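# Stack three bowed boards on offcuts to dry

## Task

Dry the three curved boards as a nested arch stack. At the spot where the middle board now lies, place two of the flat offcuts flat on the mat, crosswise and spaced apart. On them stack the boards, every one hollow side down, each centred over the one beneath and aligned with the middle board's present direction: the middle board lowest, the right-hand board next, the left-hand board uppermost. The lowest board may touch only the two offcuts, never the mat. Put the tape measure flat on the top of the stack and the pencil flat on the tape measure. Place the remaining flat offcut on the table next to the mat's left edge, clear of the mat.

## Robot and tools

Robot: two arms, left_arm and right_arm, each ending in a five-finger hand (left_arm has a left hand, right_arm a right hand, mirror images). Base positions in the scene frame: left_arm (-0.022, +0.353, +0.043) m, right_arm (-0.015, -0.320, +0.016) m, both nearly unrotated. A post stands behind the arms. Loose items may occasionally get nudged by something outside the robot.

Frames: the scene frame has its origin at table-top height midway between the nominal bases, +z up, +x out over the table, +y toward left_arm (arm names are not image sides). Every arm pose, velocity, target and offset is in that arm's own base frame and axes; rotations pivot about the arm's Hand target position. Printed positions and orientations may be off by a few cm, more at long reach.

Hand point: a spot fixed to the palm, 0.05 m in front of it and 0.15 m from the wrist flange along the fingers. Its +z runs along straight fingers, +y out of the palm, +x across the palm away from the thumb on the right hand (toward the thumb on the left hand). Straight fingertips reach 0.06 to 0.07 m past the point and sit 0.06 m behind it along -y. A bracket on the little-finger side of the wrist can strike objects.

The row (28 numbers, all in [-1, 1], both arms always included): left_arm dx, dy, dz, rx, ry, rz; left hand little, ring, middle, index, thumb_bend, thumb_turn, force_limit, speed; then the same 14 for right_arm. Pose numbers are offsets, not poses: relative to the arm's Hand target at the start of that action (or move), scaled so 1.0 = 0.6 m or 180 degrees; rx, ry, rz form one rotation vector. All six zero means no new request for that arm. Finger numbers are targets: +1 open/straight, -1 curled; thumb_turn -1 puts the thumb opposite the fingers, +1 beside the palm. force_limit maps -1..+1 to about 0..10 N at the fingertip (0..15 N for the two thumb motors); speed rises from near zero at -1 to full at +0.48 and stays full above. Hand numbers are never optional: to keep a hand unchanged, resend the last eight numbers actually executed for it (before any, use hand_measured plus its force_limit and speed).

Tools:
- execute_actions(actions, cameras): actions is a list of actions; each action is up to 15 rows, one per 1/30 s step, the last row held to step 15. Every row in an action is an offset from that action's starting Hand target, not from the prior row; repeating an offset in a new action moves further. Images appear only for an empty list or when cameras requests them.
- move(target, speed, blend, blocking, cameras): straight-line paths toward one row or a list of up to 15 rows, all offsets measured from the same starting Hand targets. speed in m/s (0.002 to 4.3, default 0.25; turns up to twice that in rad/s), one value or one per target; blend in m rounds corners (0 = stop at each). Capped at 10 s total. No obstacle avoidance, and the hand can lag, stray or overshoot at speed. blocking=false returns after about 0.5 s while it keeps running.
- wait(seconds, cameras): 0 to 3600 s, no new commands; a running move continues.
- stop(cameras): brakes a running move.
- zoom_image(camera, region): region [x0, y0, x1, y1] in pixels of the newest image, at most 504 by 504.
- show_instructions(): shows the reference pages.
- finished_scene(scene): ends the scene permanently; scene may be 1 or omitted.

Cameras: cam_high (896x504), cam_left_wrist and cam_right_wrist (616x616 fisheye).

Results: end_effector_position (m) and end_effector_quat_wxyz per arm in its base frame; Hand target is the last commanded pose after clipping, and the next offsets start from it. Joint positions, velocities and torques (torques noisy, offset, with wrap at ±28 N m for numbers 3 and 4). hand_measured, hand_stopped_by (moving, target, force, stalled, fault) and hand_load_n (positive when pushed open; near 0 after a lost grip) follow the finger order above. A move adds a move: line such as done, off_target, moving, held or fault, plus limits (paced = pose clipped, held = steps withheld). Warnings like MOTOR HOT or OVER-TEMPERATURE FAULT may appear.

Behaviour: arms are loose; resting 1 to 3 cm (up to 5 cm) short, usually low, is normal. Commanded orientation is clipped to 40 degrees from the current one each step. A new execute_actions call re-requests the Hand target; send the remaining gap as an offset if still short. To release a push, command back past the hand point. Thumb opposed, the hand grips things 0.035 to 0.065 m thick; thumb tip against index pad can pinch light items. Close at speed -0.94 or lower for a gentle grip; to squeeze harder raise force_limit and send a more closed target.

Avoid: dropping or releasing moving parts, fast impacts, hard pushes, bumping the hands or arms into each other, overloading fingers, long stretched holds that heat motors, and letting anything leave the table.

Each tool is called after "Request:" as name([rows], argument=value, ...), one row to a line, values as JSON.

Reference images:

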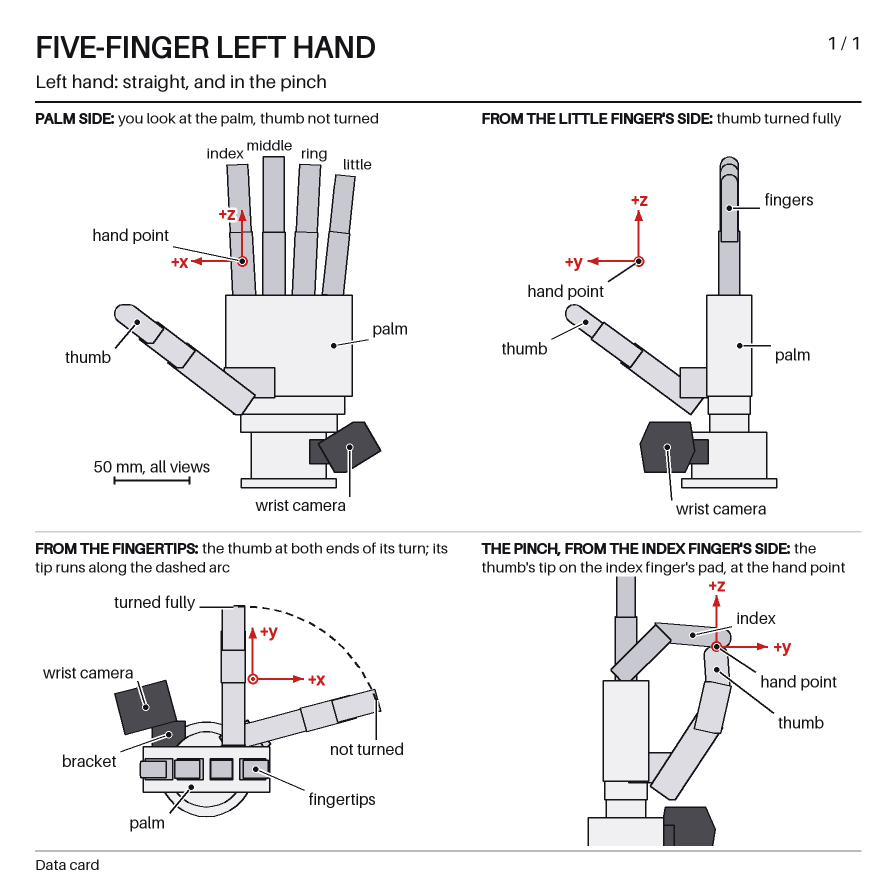

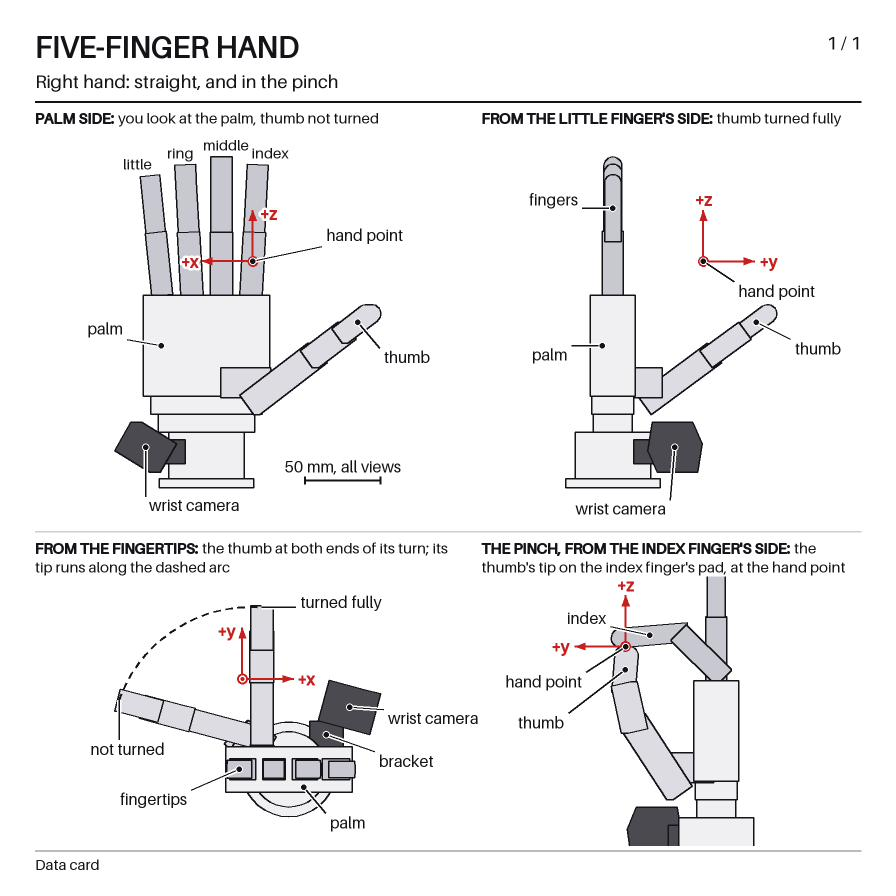

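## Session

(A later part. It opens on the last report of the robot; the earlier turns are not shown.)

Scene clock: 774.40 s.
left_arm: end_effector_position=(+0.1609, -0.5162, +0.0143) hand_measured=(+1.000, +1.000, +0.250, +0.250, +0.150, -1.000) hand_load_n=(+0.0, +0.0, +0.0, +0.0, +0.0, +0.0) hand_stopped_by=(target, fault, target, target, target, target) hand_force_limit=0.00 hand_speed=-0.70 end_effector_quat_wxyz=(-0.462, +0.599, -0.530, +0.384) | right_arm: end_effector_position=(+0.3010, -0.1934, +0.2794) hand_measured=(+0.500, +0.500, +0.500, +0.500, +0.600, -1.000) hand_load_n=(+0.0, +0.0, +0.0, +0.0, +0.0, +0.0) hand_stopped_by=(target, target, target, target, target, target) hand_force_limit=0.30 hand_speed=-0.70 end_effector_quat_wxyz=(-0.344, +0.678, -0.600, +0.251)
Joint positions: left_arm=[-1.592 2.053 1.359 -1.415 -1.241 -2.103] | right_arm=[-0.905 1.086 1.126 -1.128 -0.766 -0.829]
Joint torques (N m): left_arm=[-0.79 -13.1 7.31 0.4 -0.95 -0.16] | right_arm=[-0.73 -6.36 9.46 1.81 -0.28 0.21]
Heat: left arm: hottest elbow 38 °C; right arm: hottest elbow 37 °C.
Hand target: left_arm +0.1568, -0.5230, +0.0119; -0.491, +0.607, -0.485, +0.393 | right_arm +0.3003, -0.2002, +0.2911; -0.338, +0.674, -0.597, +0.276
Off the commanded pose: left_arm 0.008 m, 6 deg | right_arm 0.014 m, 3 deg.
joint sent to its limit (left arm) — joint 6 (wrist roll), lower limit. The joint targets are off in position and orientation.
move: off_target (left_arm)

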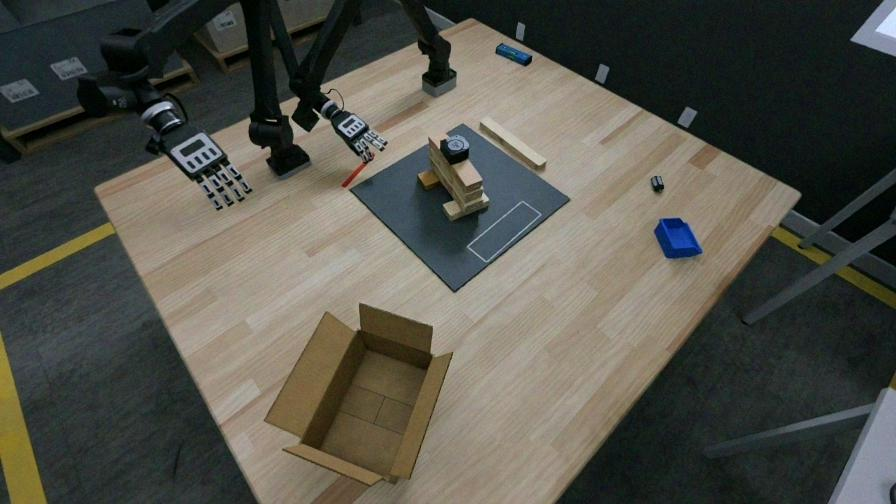

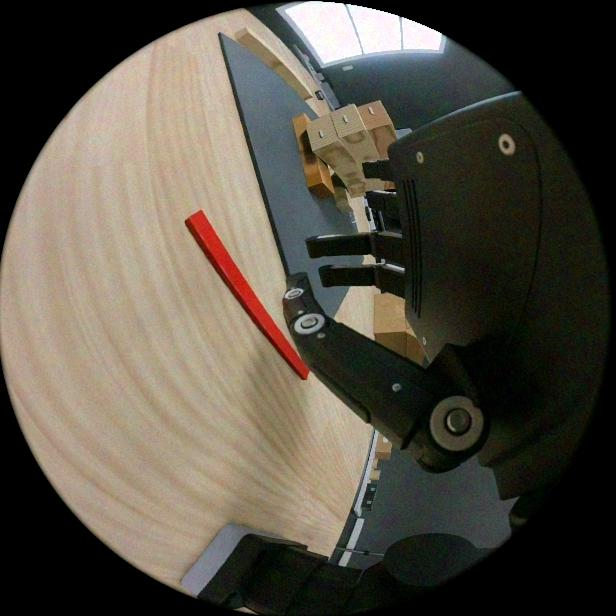

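Request:
move([
  [-0.012,0.0,-0.02,0,0.0,-0.02,1,1,0.25,0.25,0.15,-1,0.0,-0.7,0,0,0,0,0,0,0.5,0.5,0.5,0.5,0.6,-1,0.3,-0.7],
  [-0.012,0.0,-0.055,0,0.0,-0.02,1,1,0.25,0.25,0.15,-1,0.0,-0.7,0,0,0,0,0,0,0.5,0.5,0.5,0.5,0.6,-1,0.3,-0.7],
], speed=0.04, cameras=["cam_high","cam_left_wrist"])

Request:
zoom_image(camera="cam_high", region=[320, 110, 400, 200])

Request:
zoom_image(camera="cam_left_wrist", region=[200, 180, 360, 400])

Scene clock: 779.73 s.
left_arm: end_effector_position=(+0.1562, -0.5225, -0.0150) hand_measured=(+1.000, +1.000, +0.250, +0.250, +0.150, -1.000) hand_load_n=(+0.0, +0.0, +0.0, +0.0, +0.0, +0.0) hand_stopped_by=(target, fault, target, target, target, target) hand_force_limit=0.00 hand_speed=-0.70 end_effector_quat_wxyz=(-0.457, +0.591, -0.529, +0.403) | right_arm: end_effector_position=(+0.3010, -0.1934, +0.2794) hand_measured=(+0.500, +0.500, +0.500, +0.500, +0.600, -1.000) hand_load_n=(+0.0, +0.0, +0.0, +0.0, +0.0, +0.0) hand_stopped_by=(target, target, target, target, target, target) hand_force_limit=0.30 hand_speed=-0.70 end_effector_quat_wxyz=(-0.344, +0.678, -0.600, +0.251)
Joint positions: left_arm=[-1.605 2.106 1.344 -1.327 -1.269 -2.103] | right_arm=[-0.905 1.086 1.126 -1.128 -0.766 -0.829]
Joint torques (N m): left_arm=[-1.2 -13.63 5.61 0.46 -0.97 -0.17] | right_arm=[-0.56 -6.42 9.42 1.81 -0.28 0.21]
Heat: left arm: hottest elbow 38 °C; right arm: hottest elbow 37 °C.
Hand target: left_arm +0.1496, -0.5230, -0.0211; -0.479, +0.591, -0.504, +0.409 | right_arm +0.3003, -0.2002, +0.2911; -0.338, +0.674, -0.597, +0.276
Off the commanded pose: left_arm 0.009 m, 4 deg | right_arm 0.014 m, 3 deg.
joint sent to its limit (left arm) — joint 6 (wrist roll), lower limit. The joint targets are off in position and orientation.
move: off_target (left_arm)

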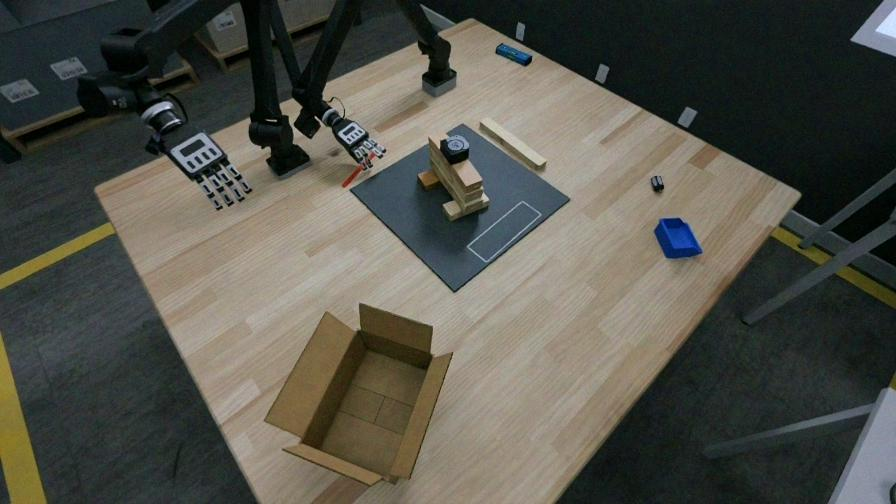

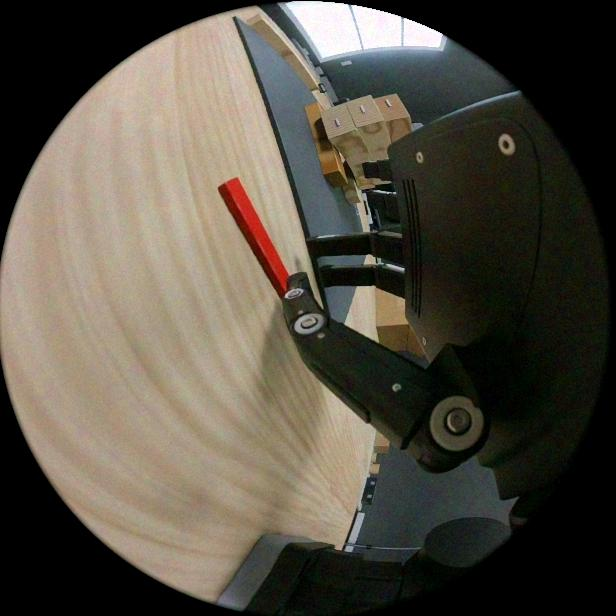

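Scaled by 5.600 from the camera's image (finer frame: 1280x720).

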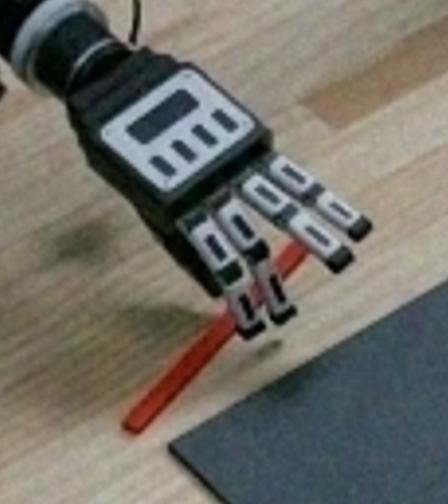

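Scaled by 2.291 from the camera's image (finer frame: 880x880).

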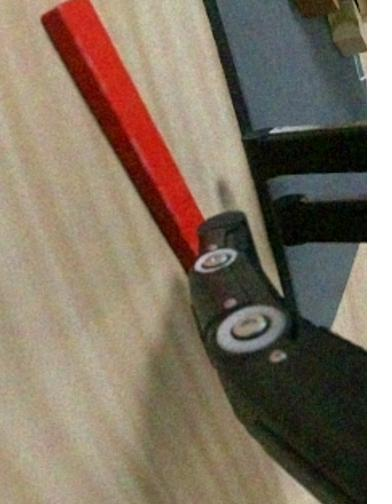

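Request:
move(target=[0,0.0,-0.023,0,0.0,0,1,1,0.25,0.25,0.15,-1,0.0,-0.7,0,0,0,0,0,0,0.5,0.5,0.5,0.5,0.6,-1,0.3,-0.7], speed=0.03, cameras=["cam_high","cam_left_wrist"])

Request:
zoom_image(camera="cam_high", region=[320, 110, 400, 200])

Request:
zoom_image(camera="cam_left_wrist", region=[200, 180, 360, 400])

Scene clock: 782.47 s.
left_arm: end_effector_position=(+0.1563, -0.5236, -0.0271) hand_measured=(+1.000, +1.000, +0.250, +0.250, +0.150, -1.000) hand_load_n=(+0.0, +0.0, +0.0, +0.0, +0.0, +0.0) hand_stopped_by=(target, fault, target, target, target, target) hand_force_limit=0.00 hand_speed=-0.70 end_effector_quat_wxyz=(-0.456, +0.592, -0.528, +0.404) | right_arm: end_effector_position=(+0.3010, -0.1934, +0.2794) hand_measured=(+0.500, +0.500, +0.500, +0.500, +0.600, -1.000) hand_load_n=(+0.0, +0.0, +0.0, +0.0, +0.0, +0.0) hand_stopped_by=(target, target, target, target, target, target) hand_force_limit=0.30 hand_speed=-0.70 end_effector_quat_wxyz=(-0.344, +0.678, -0.600, +0.251)
Joint positions: left_arm=[-1.605 2.129 1.344 -1.301 -1.27 -2.103] | right_arm=[-0.905 1.086 1.126 -1.128 -0.766 -0.829]
Joint torques (N m): left_arm=[-0.97 -13.39 5.22 0.47 -0.9 -0.17] | right_arm=[-0.56 -6.24 9.46 1.81 -0.28 0.22]
Heat: left arm: hottest elbow 38 °C; right arm: hottest elbow 37 °C.
Hand target: left_arm +0.1496, -0.5230, -0.0349; -0.479, +0.591, -0.504, +0.409 | right_arm +0.3003, -0.2002, +0.2911; -0.338, +0.674, -0.597, +0.276
Off the commanded pose: left_arm 0.010 m, 4 deg | right_arm 0.014 m, 3 deg.
joint sent to its limit (left arm) — joint 6 (wrist roll), lower limit. The joint targets are off in position and orientation.
move: off_target (left_arm)

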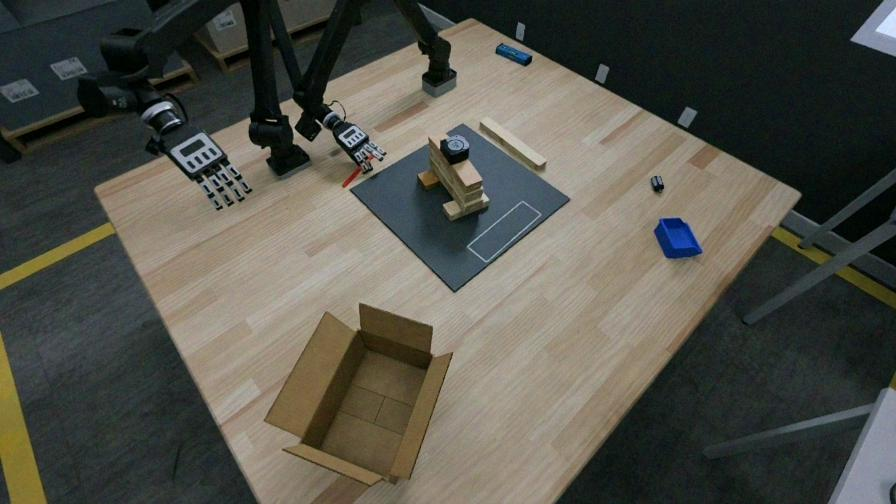

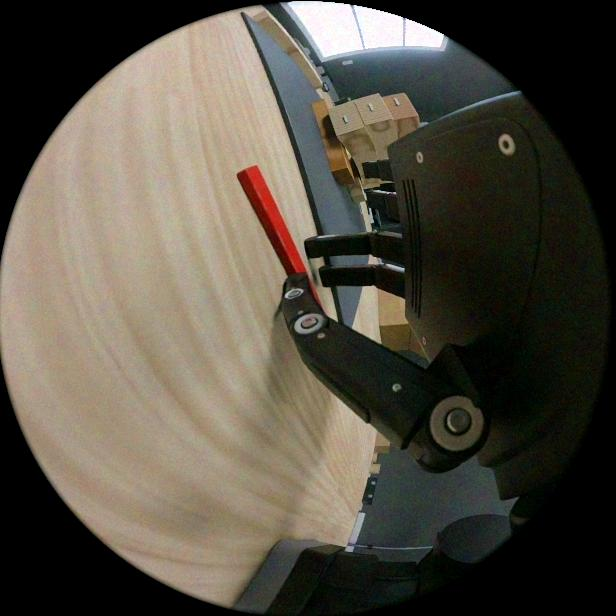

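Scaled by 5.600 from the camera's image (finer frame: 1280x720).

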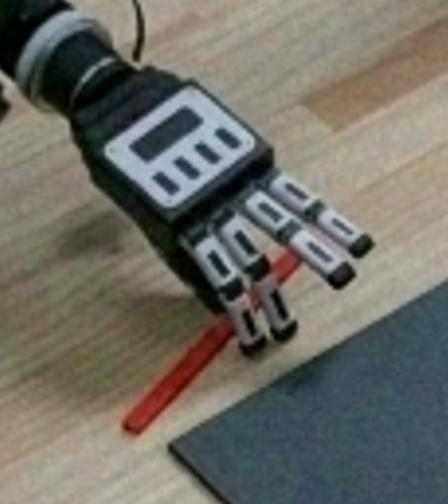

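Scaled by 2.291 from the camera's image (finer frame: 880x880).

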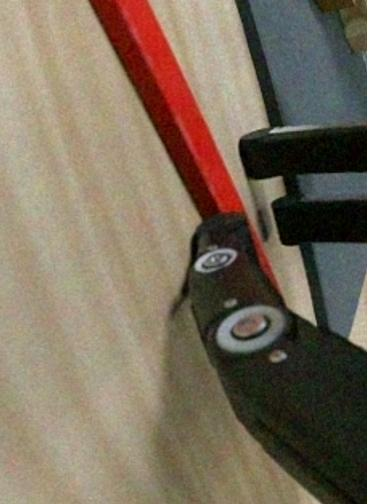

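Request:
move([
  [0,0.0,-0.01,0,0.0,0,1,1,0.25,0.25,0.15,-1,0.0,-0.7,0,0,0,0,0,0,0.5,0.5,0.5,0.5,0.6,-1,0.3,-0.7],
  [0,0.0,-0.01,0,0.0,0,1,1,-0.2,-0.2,0.15,-1,0.0,-0.9,0,0,0,0,0,0,0.5,0.5,0.5,0.5,0.6,-1,0.3,-0.7],
], speed=0.03, cameras=["cam_high","cam_left_wrist"])

Request:
zoom_image(camera="cam_high", region=[320, 110, 400, 200])

Request:
zoom_image(camera="cam_left_wrist", region=[200, 180, 360, 400])

Scene clock: 787.60 s.
left_arm: end_effector_position=(+0.1591, -0.5273, -0.0237) hand_measured=(+1.000, +1.000, -0.008, -0.200, +0.150, -1.000) hand_load_n=(+0.0, +0.0, +4.5, +1.0, +0.0, +0.0) hand_stopped_by=(target, fault, force, target, target, target) hand_force_limit=0.00 hand_speed=-0.90 end_effector_quat_wxyz=(-0.458, +0.583, -0.525, +0.418) | right_arm: end_effector_position=(+0.3010, -0.1934, +0.2794) hand_measured=(+0.500, +0.500, +0.500, +0.500, +0.600, -1.000) hand_load_n=(+0.0, +0.0, +0.0, +0.0, +0.0, +0.0) hand_stopped_by=(target, target, target, target, target, target) hand_force_limit=0.30 hand_speed=-0.70 end_effector_quat_wxyz=(-0.344, +0.678, -0.600, +0.251)
Joint positions: left_arm=[-1.605 2.133 1.344 -1.295 -1.303 -2.106] | right_arm=[-0.905 1.086 1.126 -1.128 -0.766 -0.829]
Joint torques (N m): left_arm=[-0.97 -12.69 5.16 0.75 0.04 -0.11] | right_arm=[-0.56 -6.3 9.43 1.84 -0.28 0.22]
Heat: left arm: hottest elbow 37 °C; right arm: hottest elbow 37 °C.
Hand target: left_arm +0.1496, -0.5230, -0.0409; -0.479, +0.591, -0.504, +0.409 | right_arm +0.3003, -0.2002, +0.2911; -0.338, +0.674, -0.597, +0.276
Off the commanded pose: left_arm 0.020 m, 4 deg | right_arm 0.014 m, 3 deg.
joint sent to its limit (left arm) — joint 6 (wrist roll), lower limit. The joint targets are off in position and orientation.
move: off_target (left_arm); target 2's new numbers were sent with left_arm's hand 0.013 m and 4 deg from that target

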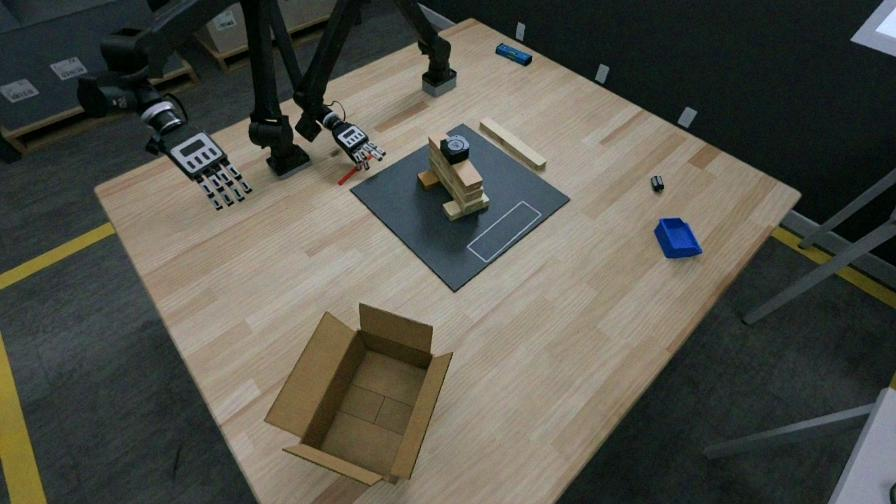

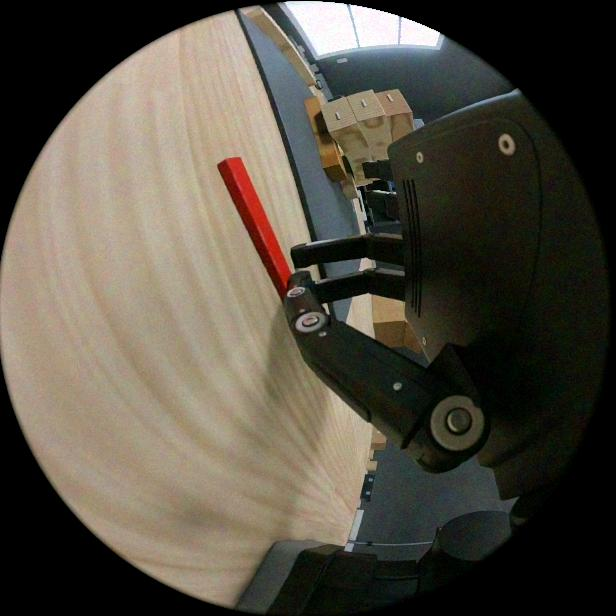

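Scaled by 5.600 from the camera's image (finer frame: 1280x720).

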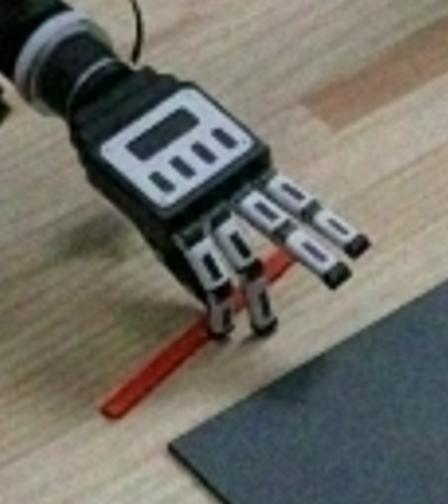

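Scaled by 2.291 from the camera's image (finer frame: 880x880).

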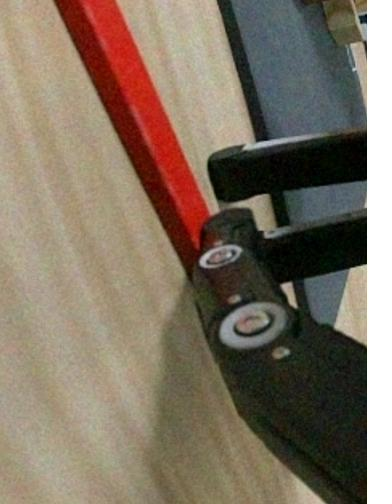

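Request:
move([
  [0,0.0,0.0,0,0.0,0,1,1,0.12,0.05,0.15,-1,0.0,-0.7,0,0,0,0,0,0,0.5,0.5,0.5,0.5,0.6,-1,0.3,-0.7],
  [0,0.0,0.035,0,0.0,0,1,1,0.12,0.05,0.15,-1,0.0,-0.7,0,0,0,0,0,0,0.5,0.5,0.5,0.5,0.6,-1,0.3,-0.7],
], speed=0.03, cameras=["cam_high","cam_left_wrist"])

Request:
zoom_image(camera="cam_high", region=[320, 110, 400, 200])

Request:
zoom_image(camera="cam_left_wrist", region=[200, 180, 360, 400])

Scene clock: 794.13 s.
left_arm: end_effector_position=(+0.1505, -0.5277, -0.0246) hand_measured=(+1.000, +1.000, +0.120, +0.050, +0.150, -1.000) hand_load_n=(+0.0, -0.5, +0.5, +0.0, -0.5, +0.0) hand_stopped_by=(target, fault, target, target, target, target) hand_force_limit=0.00 hand_speed=-0.70 end_effector_quat_wxyz=(-0.453, +0.585, -0.529, +0.415) | right_arm: end_effector_position=(+0.3010, -0.1934, +0.2794) hand_measured=(+0.500, +0.500, +0.500, +0.500, +0.600, -1.000) hand_load_n=(+0.0, +0.0, +0.0, +0.0, +0.0, +0.0) hand_stopped_by=(target, target, target, target, target, target) hand_force_limit=0.30 hand_speed=-0.70 end_effector_quat_wxyz=(-0.344, +0.678, -0.600, +0.251)
Joint positions: left_arm=[-1.619 2.129 1.344 -1.3 -1.286 -2.109] | right_arm=[-0.905 1.086 1.126 -1.128 -0.766 -0.829]
Joint torques (N m): left_arm=[-0.44 -15.09 5.39 -0.69 -0.39 -0.1] | right_arm=[-0.56 -6.3 9.43 1.83 -0.28 0.22]
Heat: left arm: hottest elbow 37 °C; right arm: hottest elbow 37 °C.
Hand target: left_arm +0.1496, -0.5230, -0.0199; -0.479, +0.591, -0.504, +0.409 | right_arm +0.3003, -0.2002, +0.2911; -0.338, +0.674, -0.597, +0.276
Off the commanded pose: left_arm 0.007 m, 4 deg | right_arm 0.014 m, 3 deg.
joint sent to its limit (left arm) — joint 6 (wrist roll), lower limit. The joint targets are off in position and orientation.
move: off_target (left_arm)

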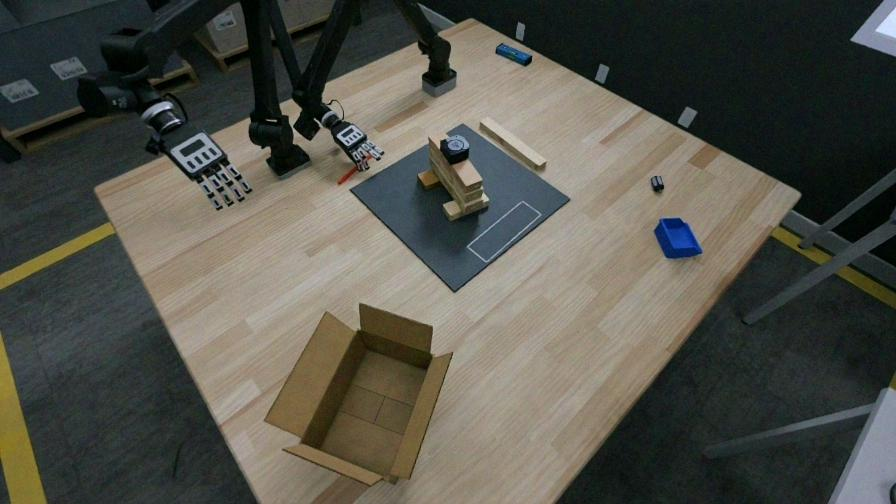

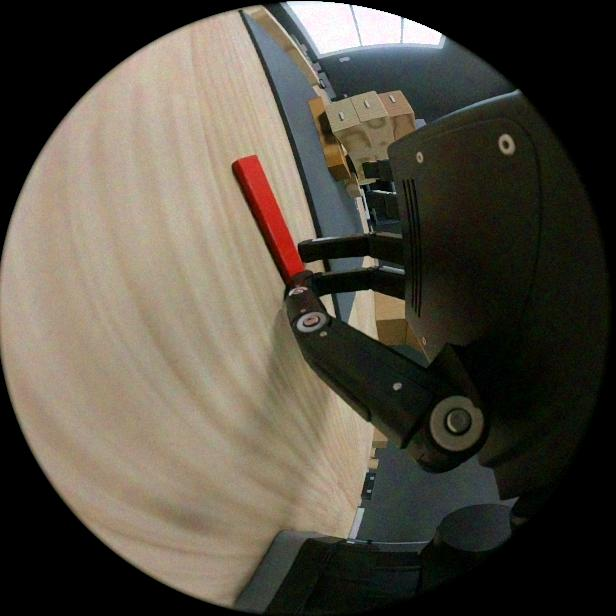

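Scaled by 5.600 from the camera's image (finer frame: 1280x720).

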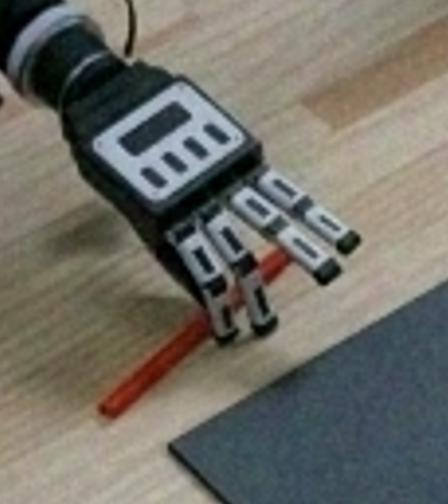

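Scaled by 2.291 from the camera's image (finer frame: 880x880).

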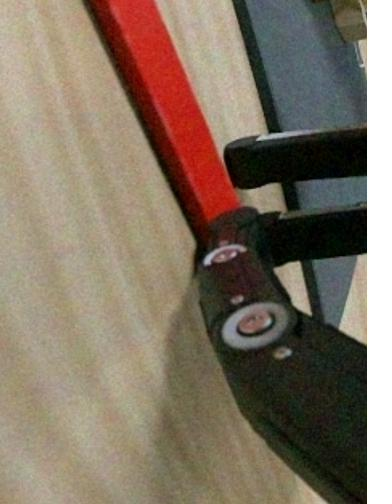

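Request:
move(target=[0,0.0,0.0,0,0.0,0,1,1,-0.25,-0.25,0.15,-1,0.0,-0.88,0,0,0,0,0,0,0.5,0.5,0.5,0.5,0.6,-1,0.3,-0.7], speed=0.03, cameras=["cam_high","cam_left_wrist"])

Request:
zoom_image(camera="cam_high", region=[320, 110, 400, 200])

Request:
zoom_image(camera="cam_left_wrist", region=[200, 180, 360, 400])

Scene clock: 796.73 s.
left_arm: end_effector_position=(+0.1544, -0.5264, -0.0224) hand_measured=(+1.000, +1.000, -0.248, -0.250, +0.150, -1.000) hand_load_n=(+0.0, -0.5, +4.0, +1.0, +0.0, +0.0) hand_stopped_by=(target, fault, target, target, target, target) hand_force_limit=0.00 hand_speed=-0.88 end_effector_quat_wxyz=(-0.455, +0.588, -0.527, +0.412) | right_arm: end_effector_position=(+0.3010, -0.1934, +0.2794) hand_measured=(+0.500, +0.500, +0.500, +0.500, +0.600, -1.000) hand_load_n=(+0.0, +0.0, +0.0, +0.0, +0.0, +0.0) hand_stopped_by=(target, target, target, target, target, target) hand_force_limit=0.30 hand_speed=-0.70 end_effector_quat_wxyz=(-0.344, +0.678, -0.600, +0.251)
Joint positions: left_arm=[-1.611 2.125 1.344 -1.304 -1.284 -2.109] | right_arm=[-0.905 1.086 1.126 -1.128 -0.766 -0.829]
Joint torques (N m): left_arm=[-0.5 -14.62 5.45 -0.53 -0.39 -0.09] | right_arm=[-0.44 -6.42 9.42 1.84 -0.28 0.22]
Heat: left arm: hottest elbow 37 °C; right arm: hottest elbow 37 °C.
Hand target: left_arm +0.1496, -0.5230, -0.0199; -0.479, +0.591, -0.504, +0.409 | right_arm +0.3003, -0.2002, +0.2911; -0.338, +0.674, -0.597, +0.276
Off the commanded pose: left_arm 0.006 m, 4 deg | right_arm 0.014 m, 3 deg.
joint sent to its limit (left arm) — joint 6 (wrist roll), lower limit. The joint targets are off in position and orientation.
move: done

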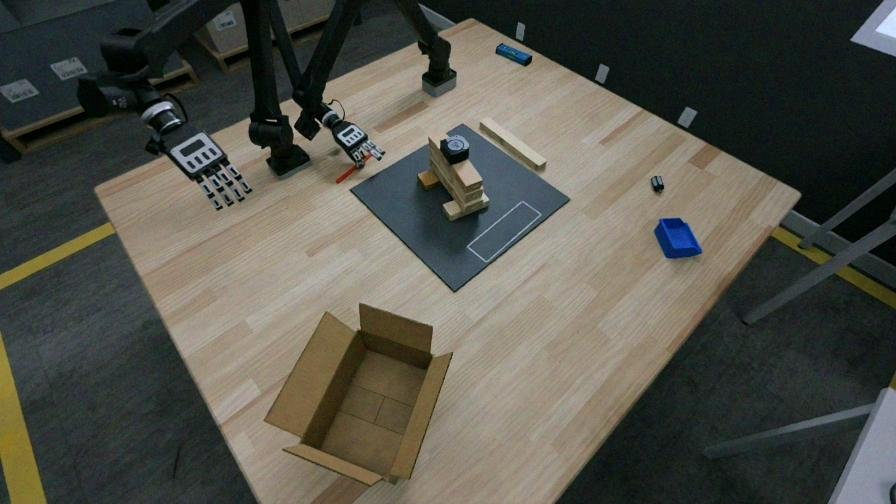

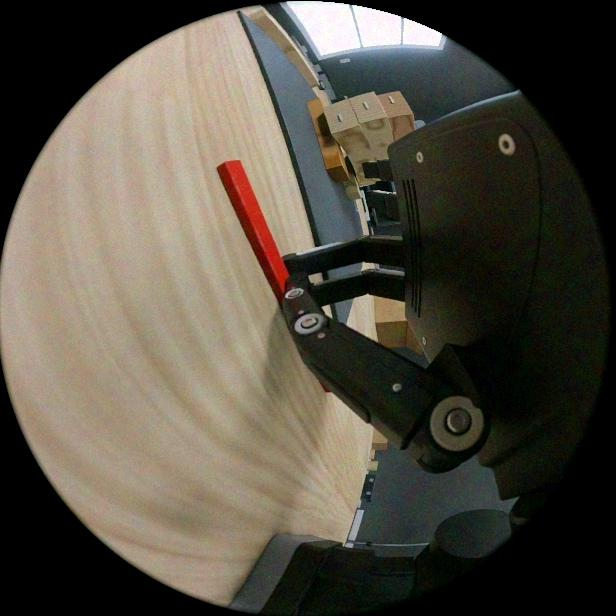

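Scaled by 5.600 from the camera's image (finer frame: 1280x720).

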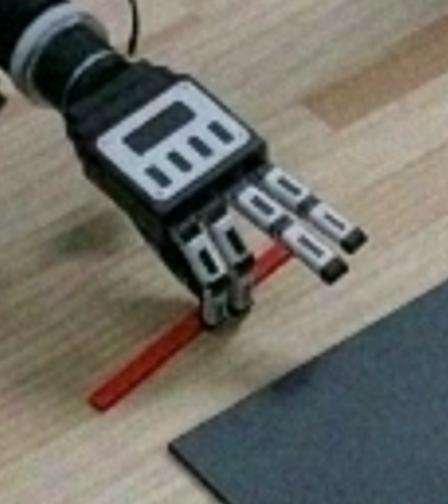

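Scaled by 2.291 from the camera's image (finer frame: 880x880).

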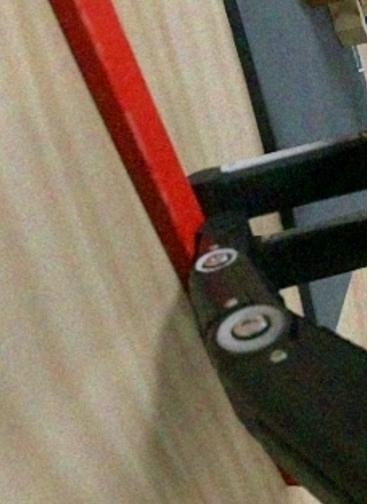

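Request:
move([
  [0,0.0,0.0,0,0.0,0,1,1,0.25,0.25,0.15,-1,0.0,-0.7,0,0,0,0,0,0,0.5,0.5,0.5,0.5,0.6,-1,0.3,-0.7],
  [0.0,0.01,0.12,0,0.0,0,1,1,0.25,0.25,0.15,-1,0.0,-0.7,0,0,0,0,0,0,0.5,0.5,0.5,0.5,0.6,-1,0.3,-0.7],
], speed=0.06, cameras=["cam_high","cam_left_wrist"])

Request:
zoom_image(camera="cam_high", region=[320, 110, 400, 200])

Request:
zoom_image(camera="cam_left_wrist", region=[150, 180, 360, 420])

Scene clock: 814.33 s.
left_arm: end_effector_position=(+0.1479, -0.5195, +0.0432) hand_measured=(+1.000, +1.000, +0.250, +0.250, +0.150, -1.000) hand_load_n=(+0.0, -0.5, +0.0, +0.0, +0.0, +0.0) hand_stopped_by=(target, fault, target, target, target, target) hand_force_limit=0.00 hand_speed=-0.70 end_effector_quat_wxyz=(-0.455, +0.584, -0.533, +0.410) | right_arm: end_effector_position=(+0.3010, -0.1934, +0.2794) hand_measured=(+0.500, +0.500, +0.500, +0.500, +0.600, -1.000) hand_load_n=(+0.0, +0.0, +0.0, +0.0, +0.0, +0.0) hand_stopped_by=(target, target, target, target, target, target) hand_force_limit=0.30 hand_speed=-0.70 end_effector_quat_wxyz=(-0.344, +0.678, -0.600, +0.251)
Joint positions: left_arm=[-1.624 1.999 1.344 -1.441 -1.278 -2.109] | right_arm=[-0.905 1.086 1.126 -1.128 -0.766 -0.829]
Joint torques (N m): left_arm=[0.15 -14.51 6.76 -0.73 -0.6 -0.1] | right_arm=[-0.5 -6.3 9.46 1.87 -0.27 0.21]
Heat: left arm: hottest elbow 36 °C; right arm: hottest elbow 37 °C.
Hand target: left_arm +0.1496, -0.5170, +0.0521; -0.479, +0.591, -0.504, +0.409 | right_arm +0.3003, -0.2002, +0.2911; -0.338, +0.674, -0.597, +0.276
Off the commanded pose: left_arm 0.009 m, 4 deg | right_arm 0.014 m, 3 deg.
joint sent to its limit (left arm) — joint 6 (wrist roll), lower limit. The joint targets are off in position and orientation.
move: off_target (left_arm)

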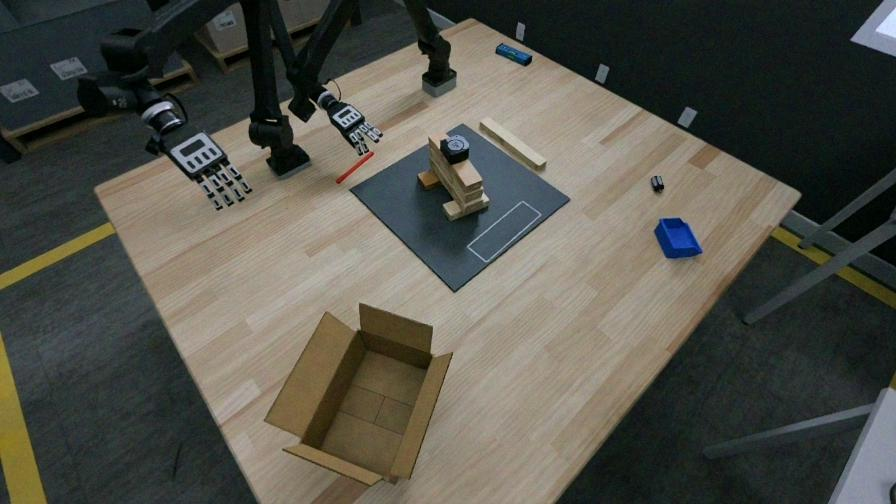

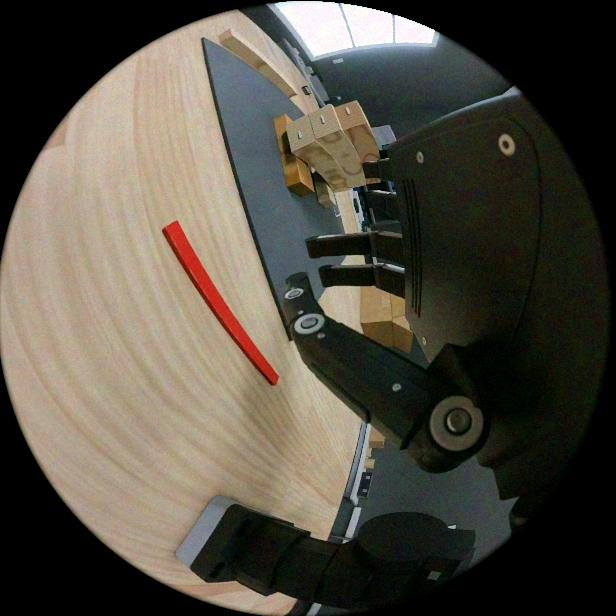

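Scaled by 5.600 from the camera's image (finer frame: 1280x720).

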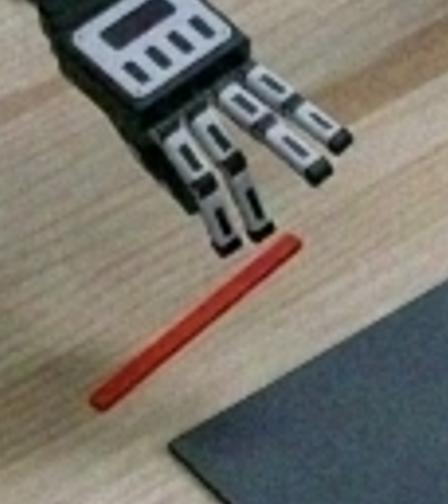

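Scaled by 2.100 from the camera's image (finer frame: 880x880).

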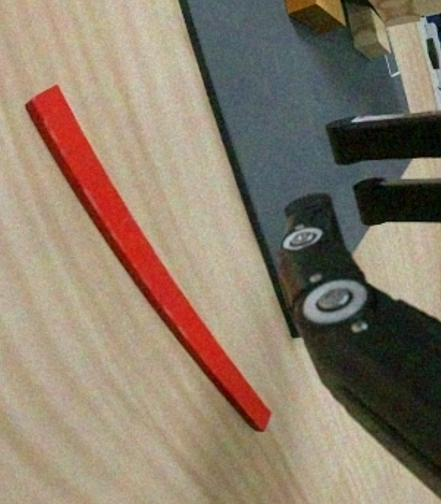

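Request:
move([
  [-0.029,-0.005,0.0,0,0.0,0,1,1,0.25,0.25,0.15,-1,0.0,-0.7,0,0,0,0,0,0,0.5,0.5,0.5,0.5,0.6,-1,0.3,-0.7],
  [-0.029,-0.005,-0.11,0,0.0,0,1,1,0.25,0.25,0.15,-1,0.0,-0.7,0,0,0,0,0,0,0.5,0.5,0.5,0.5,0.6,-1,0.3,-0.7],
], speed=0.06, cameras=["cam_high","cam_left_wrist"])

Request:
zoom_image(camera="cam_high", region=[320, 110, 400, 200])

Request:
zoom_image(camera="cam_left_wrist", region=[150, 180, 360, 420])

Scene clock: 819.10 s.
left_arm: end_effector_position=(+0.1373, -0.5208, -0.0070) hand_measured=(+1.000, +1.000, +0.250, +0.250, +0.150, -1.000) hand_load_n=(+0.0, +0.0, +0.0, +0.0, +0.0, +0.0) hand_stopped_by=(target, fault, target, target, target, target) hand_force_limit=0.00 hand_speed=-0.70 end_effector_quat_wxyz=(-0.448, +0.586, -0.539, +0.407) | right_arm: end_effector_position=(+0.3010, -0.1934, +0.2794) hand_measured=(+0.500, +0.500, +0.500, +0.500, +0.600, -1.000) hand_load_n=(+0.0, +0.0, +0.0, +0.0, +0.0, +0.0) hand_stopped_by=(target, target, target, target, target, target) hand_force_limit=0.30 hand_speed=-0.70 end_effector_quat_wxyz=(-0.344, +0.678, -0.600, +0.251)
Joint positions: left_arm=[-1.641 2.079 1.326 -1.34 -1.258 -2.109] | right_arm=[-0.905 1.086 1.126 -1.128 -0.766 -0.829]
Joint torques (N m): left_arm=[-0.79 -13.27 5.76 0.54 -0.62 -0.06] | right_arm=[-0.5 -6.36 9.48 1.83 -0.28 0.22]
Heat: left arm: hottest elbow 36 °C; right arm: hottest elbow 37 °C.
Hand target: left_arm +0.1322, -0.5200, -0.0139; -0.479, +0.591, -0.504, +0.409 | right_arm +0.3003, -0.2002, +0.2911; -0.338, +0.674, -0.597, +0.276
Off the commanded pose: left_arm 0.009 m, 5 deg | right_arm 0.014 m, 3 deg.
joint sent to its limit (left arm) — joint 6 (wrist roll), lower limit. The joint targets are off in position and orientation.
move: off_target (left_arm)

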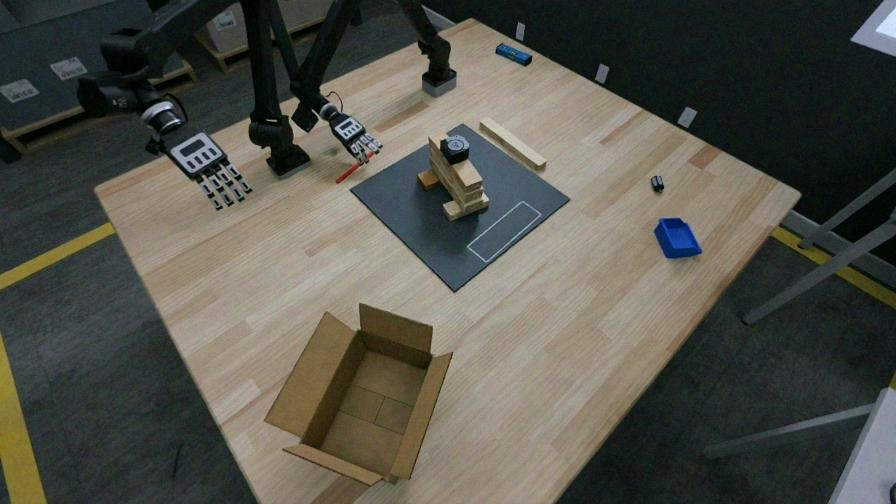

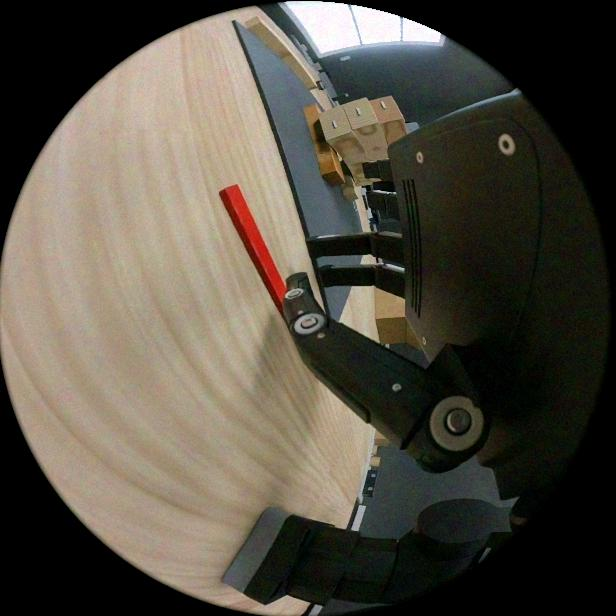

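Scaled by 5.600 from the camera's image (finer frame: 1280x720).

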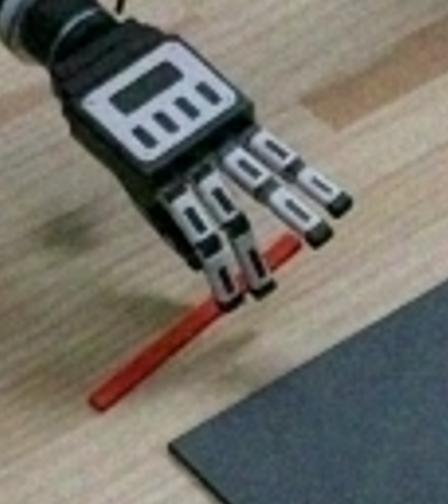

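Scaled by 2.100 from the camera's image (finer frame: 880x880).

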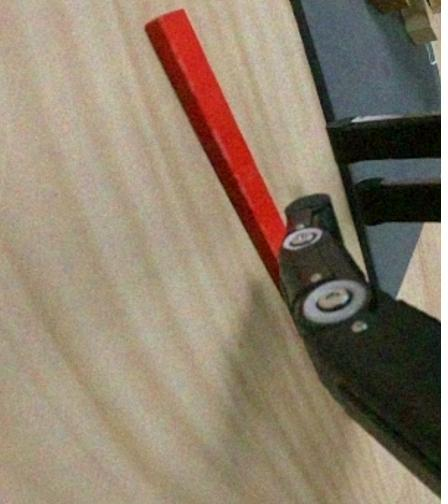

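Request:
move([
  [0,0,-0.035,0,0.0,0,1,1,0.25,0.25,0.15,-1,0.0,-0.7,0,0,0,0,0,0,0.5,0.5,0.5,0.5,0.6,-1,0.3,-0.7],
], speed=0.04, cameras=["cam_high","cam_left_wrist"])

Request:
zoom_image(camera="cam_left_wrist", region=[200, 180, 360, 340])

Scene clock: 821.63 s.
left_arm: end_effector_position=(+0.1372, -0.5226, -0.0264) hand_measured=(+1.000, +1.000, +0.250, +0.250, +0.150, -1.000) hand_load_n=(+0.0, +0.0, +0.0, +0.0, +0.0, +0.0) hand_stopped_by=(target, fault, target, target, target, target) hand_force_limit=0.00 hand_speed=-0.70 end_effector_quat_wxyz=(-0.447, +0.587, -0.538, +0.408) | right_arm: end_effector_position=(+0.3010, -0.1934, +0.2794) hand_measured=(+0.500, +0.500, +0.500, +0.500, +0.600, -1.000) hand_load_n=(+0.0, +0.0, +0.0, +0.0, +0.0, +0.0) hand_stopped_by=(target, target, target, target, target, target) hand_force_limit=0.30 hand_speed=-0.70 end_effector_quat_wxyz=(-0.344, +0.678, -0.600, +0.251)
Joint positions: left_arm=[-1.641 2.116 1.326 -1.298 -1.258 -2.109] | right_arm=[-0.905 1.086 1.126 -1.128 -0.766 -0.829]
Joint torques (N m): left_arm=[-0.79 -12.75 5.09 0.54 -0.62 -0.11] | right_arm=[-0.56 -6.36 9.42 1.81 -0.29 0.21]
Heat: left arm: hottest elbow 36 °C; right arm: hottest elbow 37 °C.
Hand target: left_arm +0.1322, -0.5200, -0.0349; -0.479, +0.591, -0.504, +0.409 | right_arm +0.3003, -0.2002, +0.2911; -0.338, +0.674, -0.597, +0.276
Off the commanded pose: left_arm 0.010 m, 5 deg | right_arm 0.014 m, 3 deg.
joint sent to its limit (left arm) — joint 6 (wrist roll), lower limit. The joint targets are off in position and orientation.
move: off_target (left_arm)

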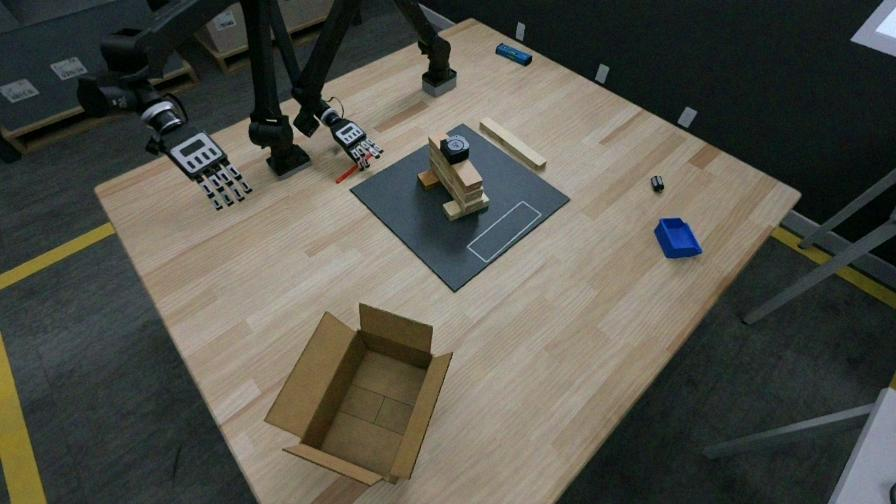

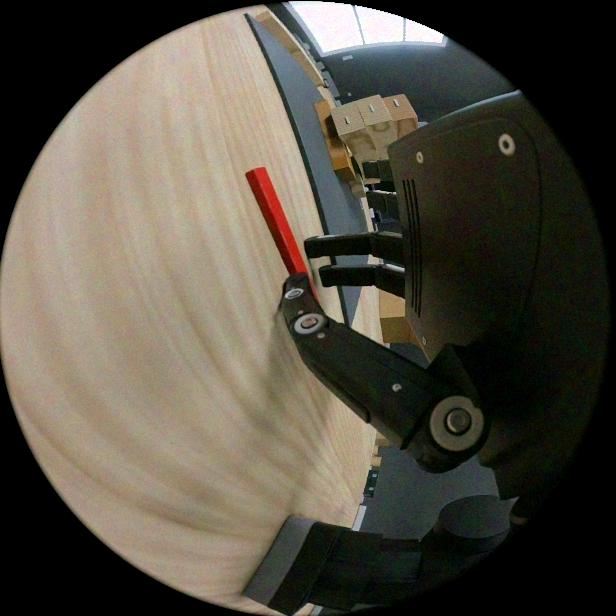

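Scaled by 3.150 from the camera's image (finer frame: 880x880).

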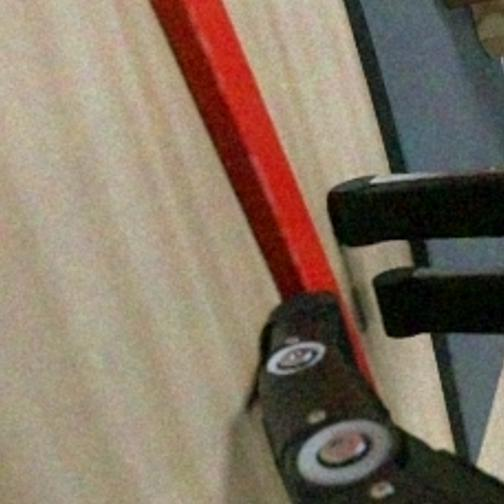

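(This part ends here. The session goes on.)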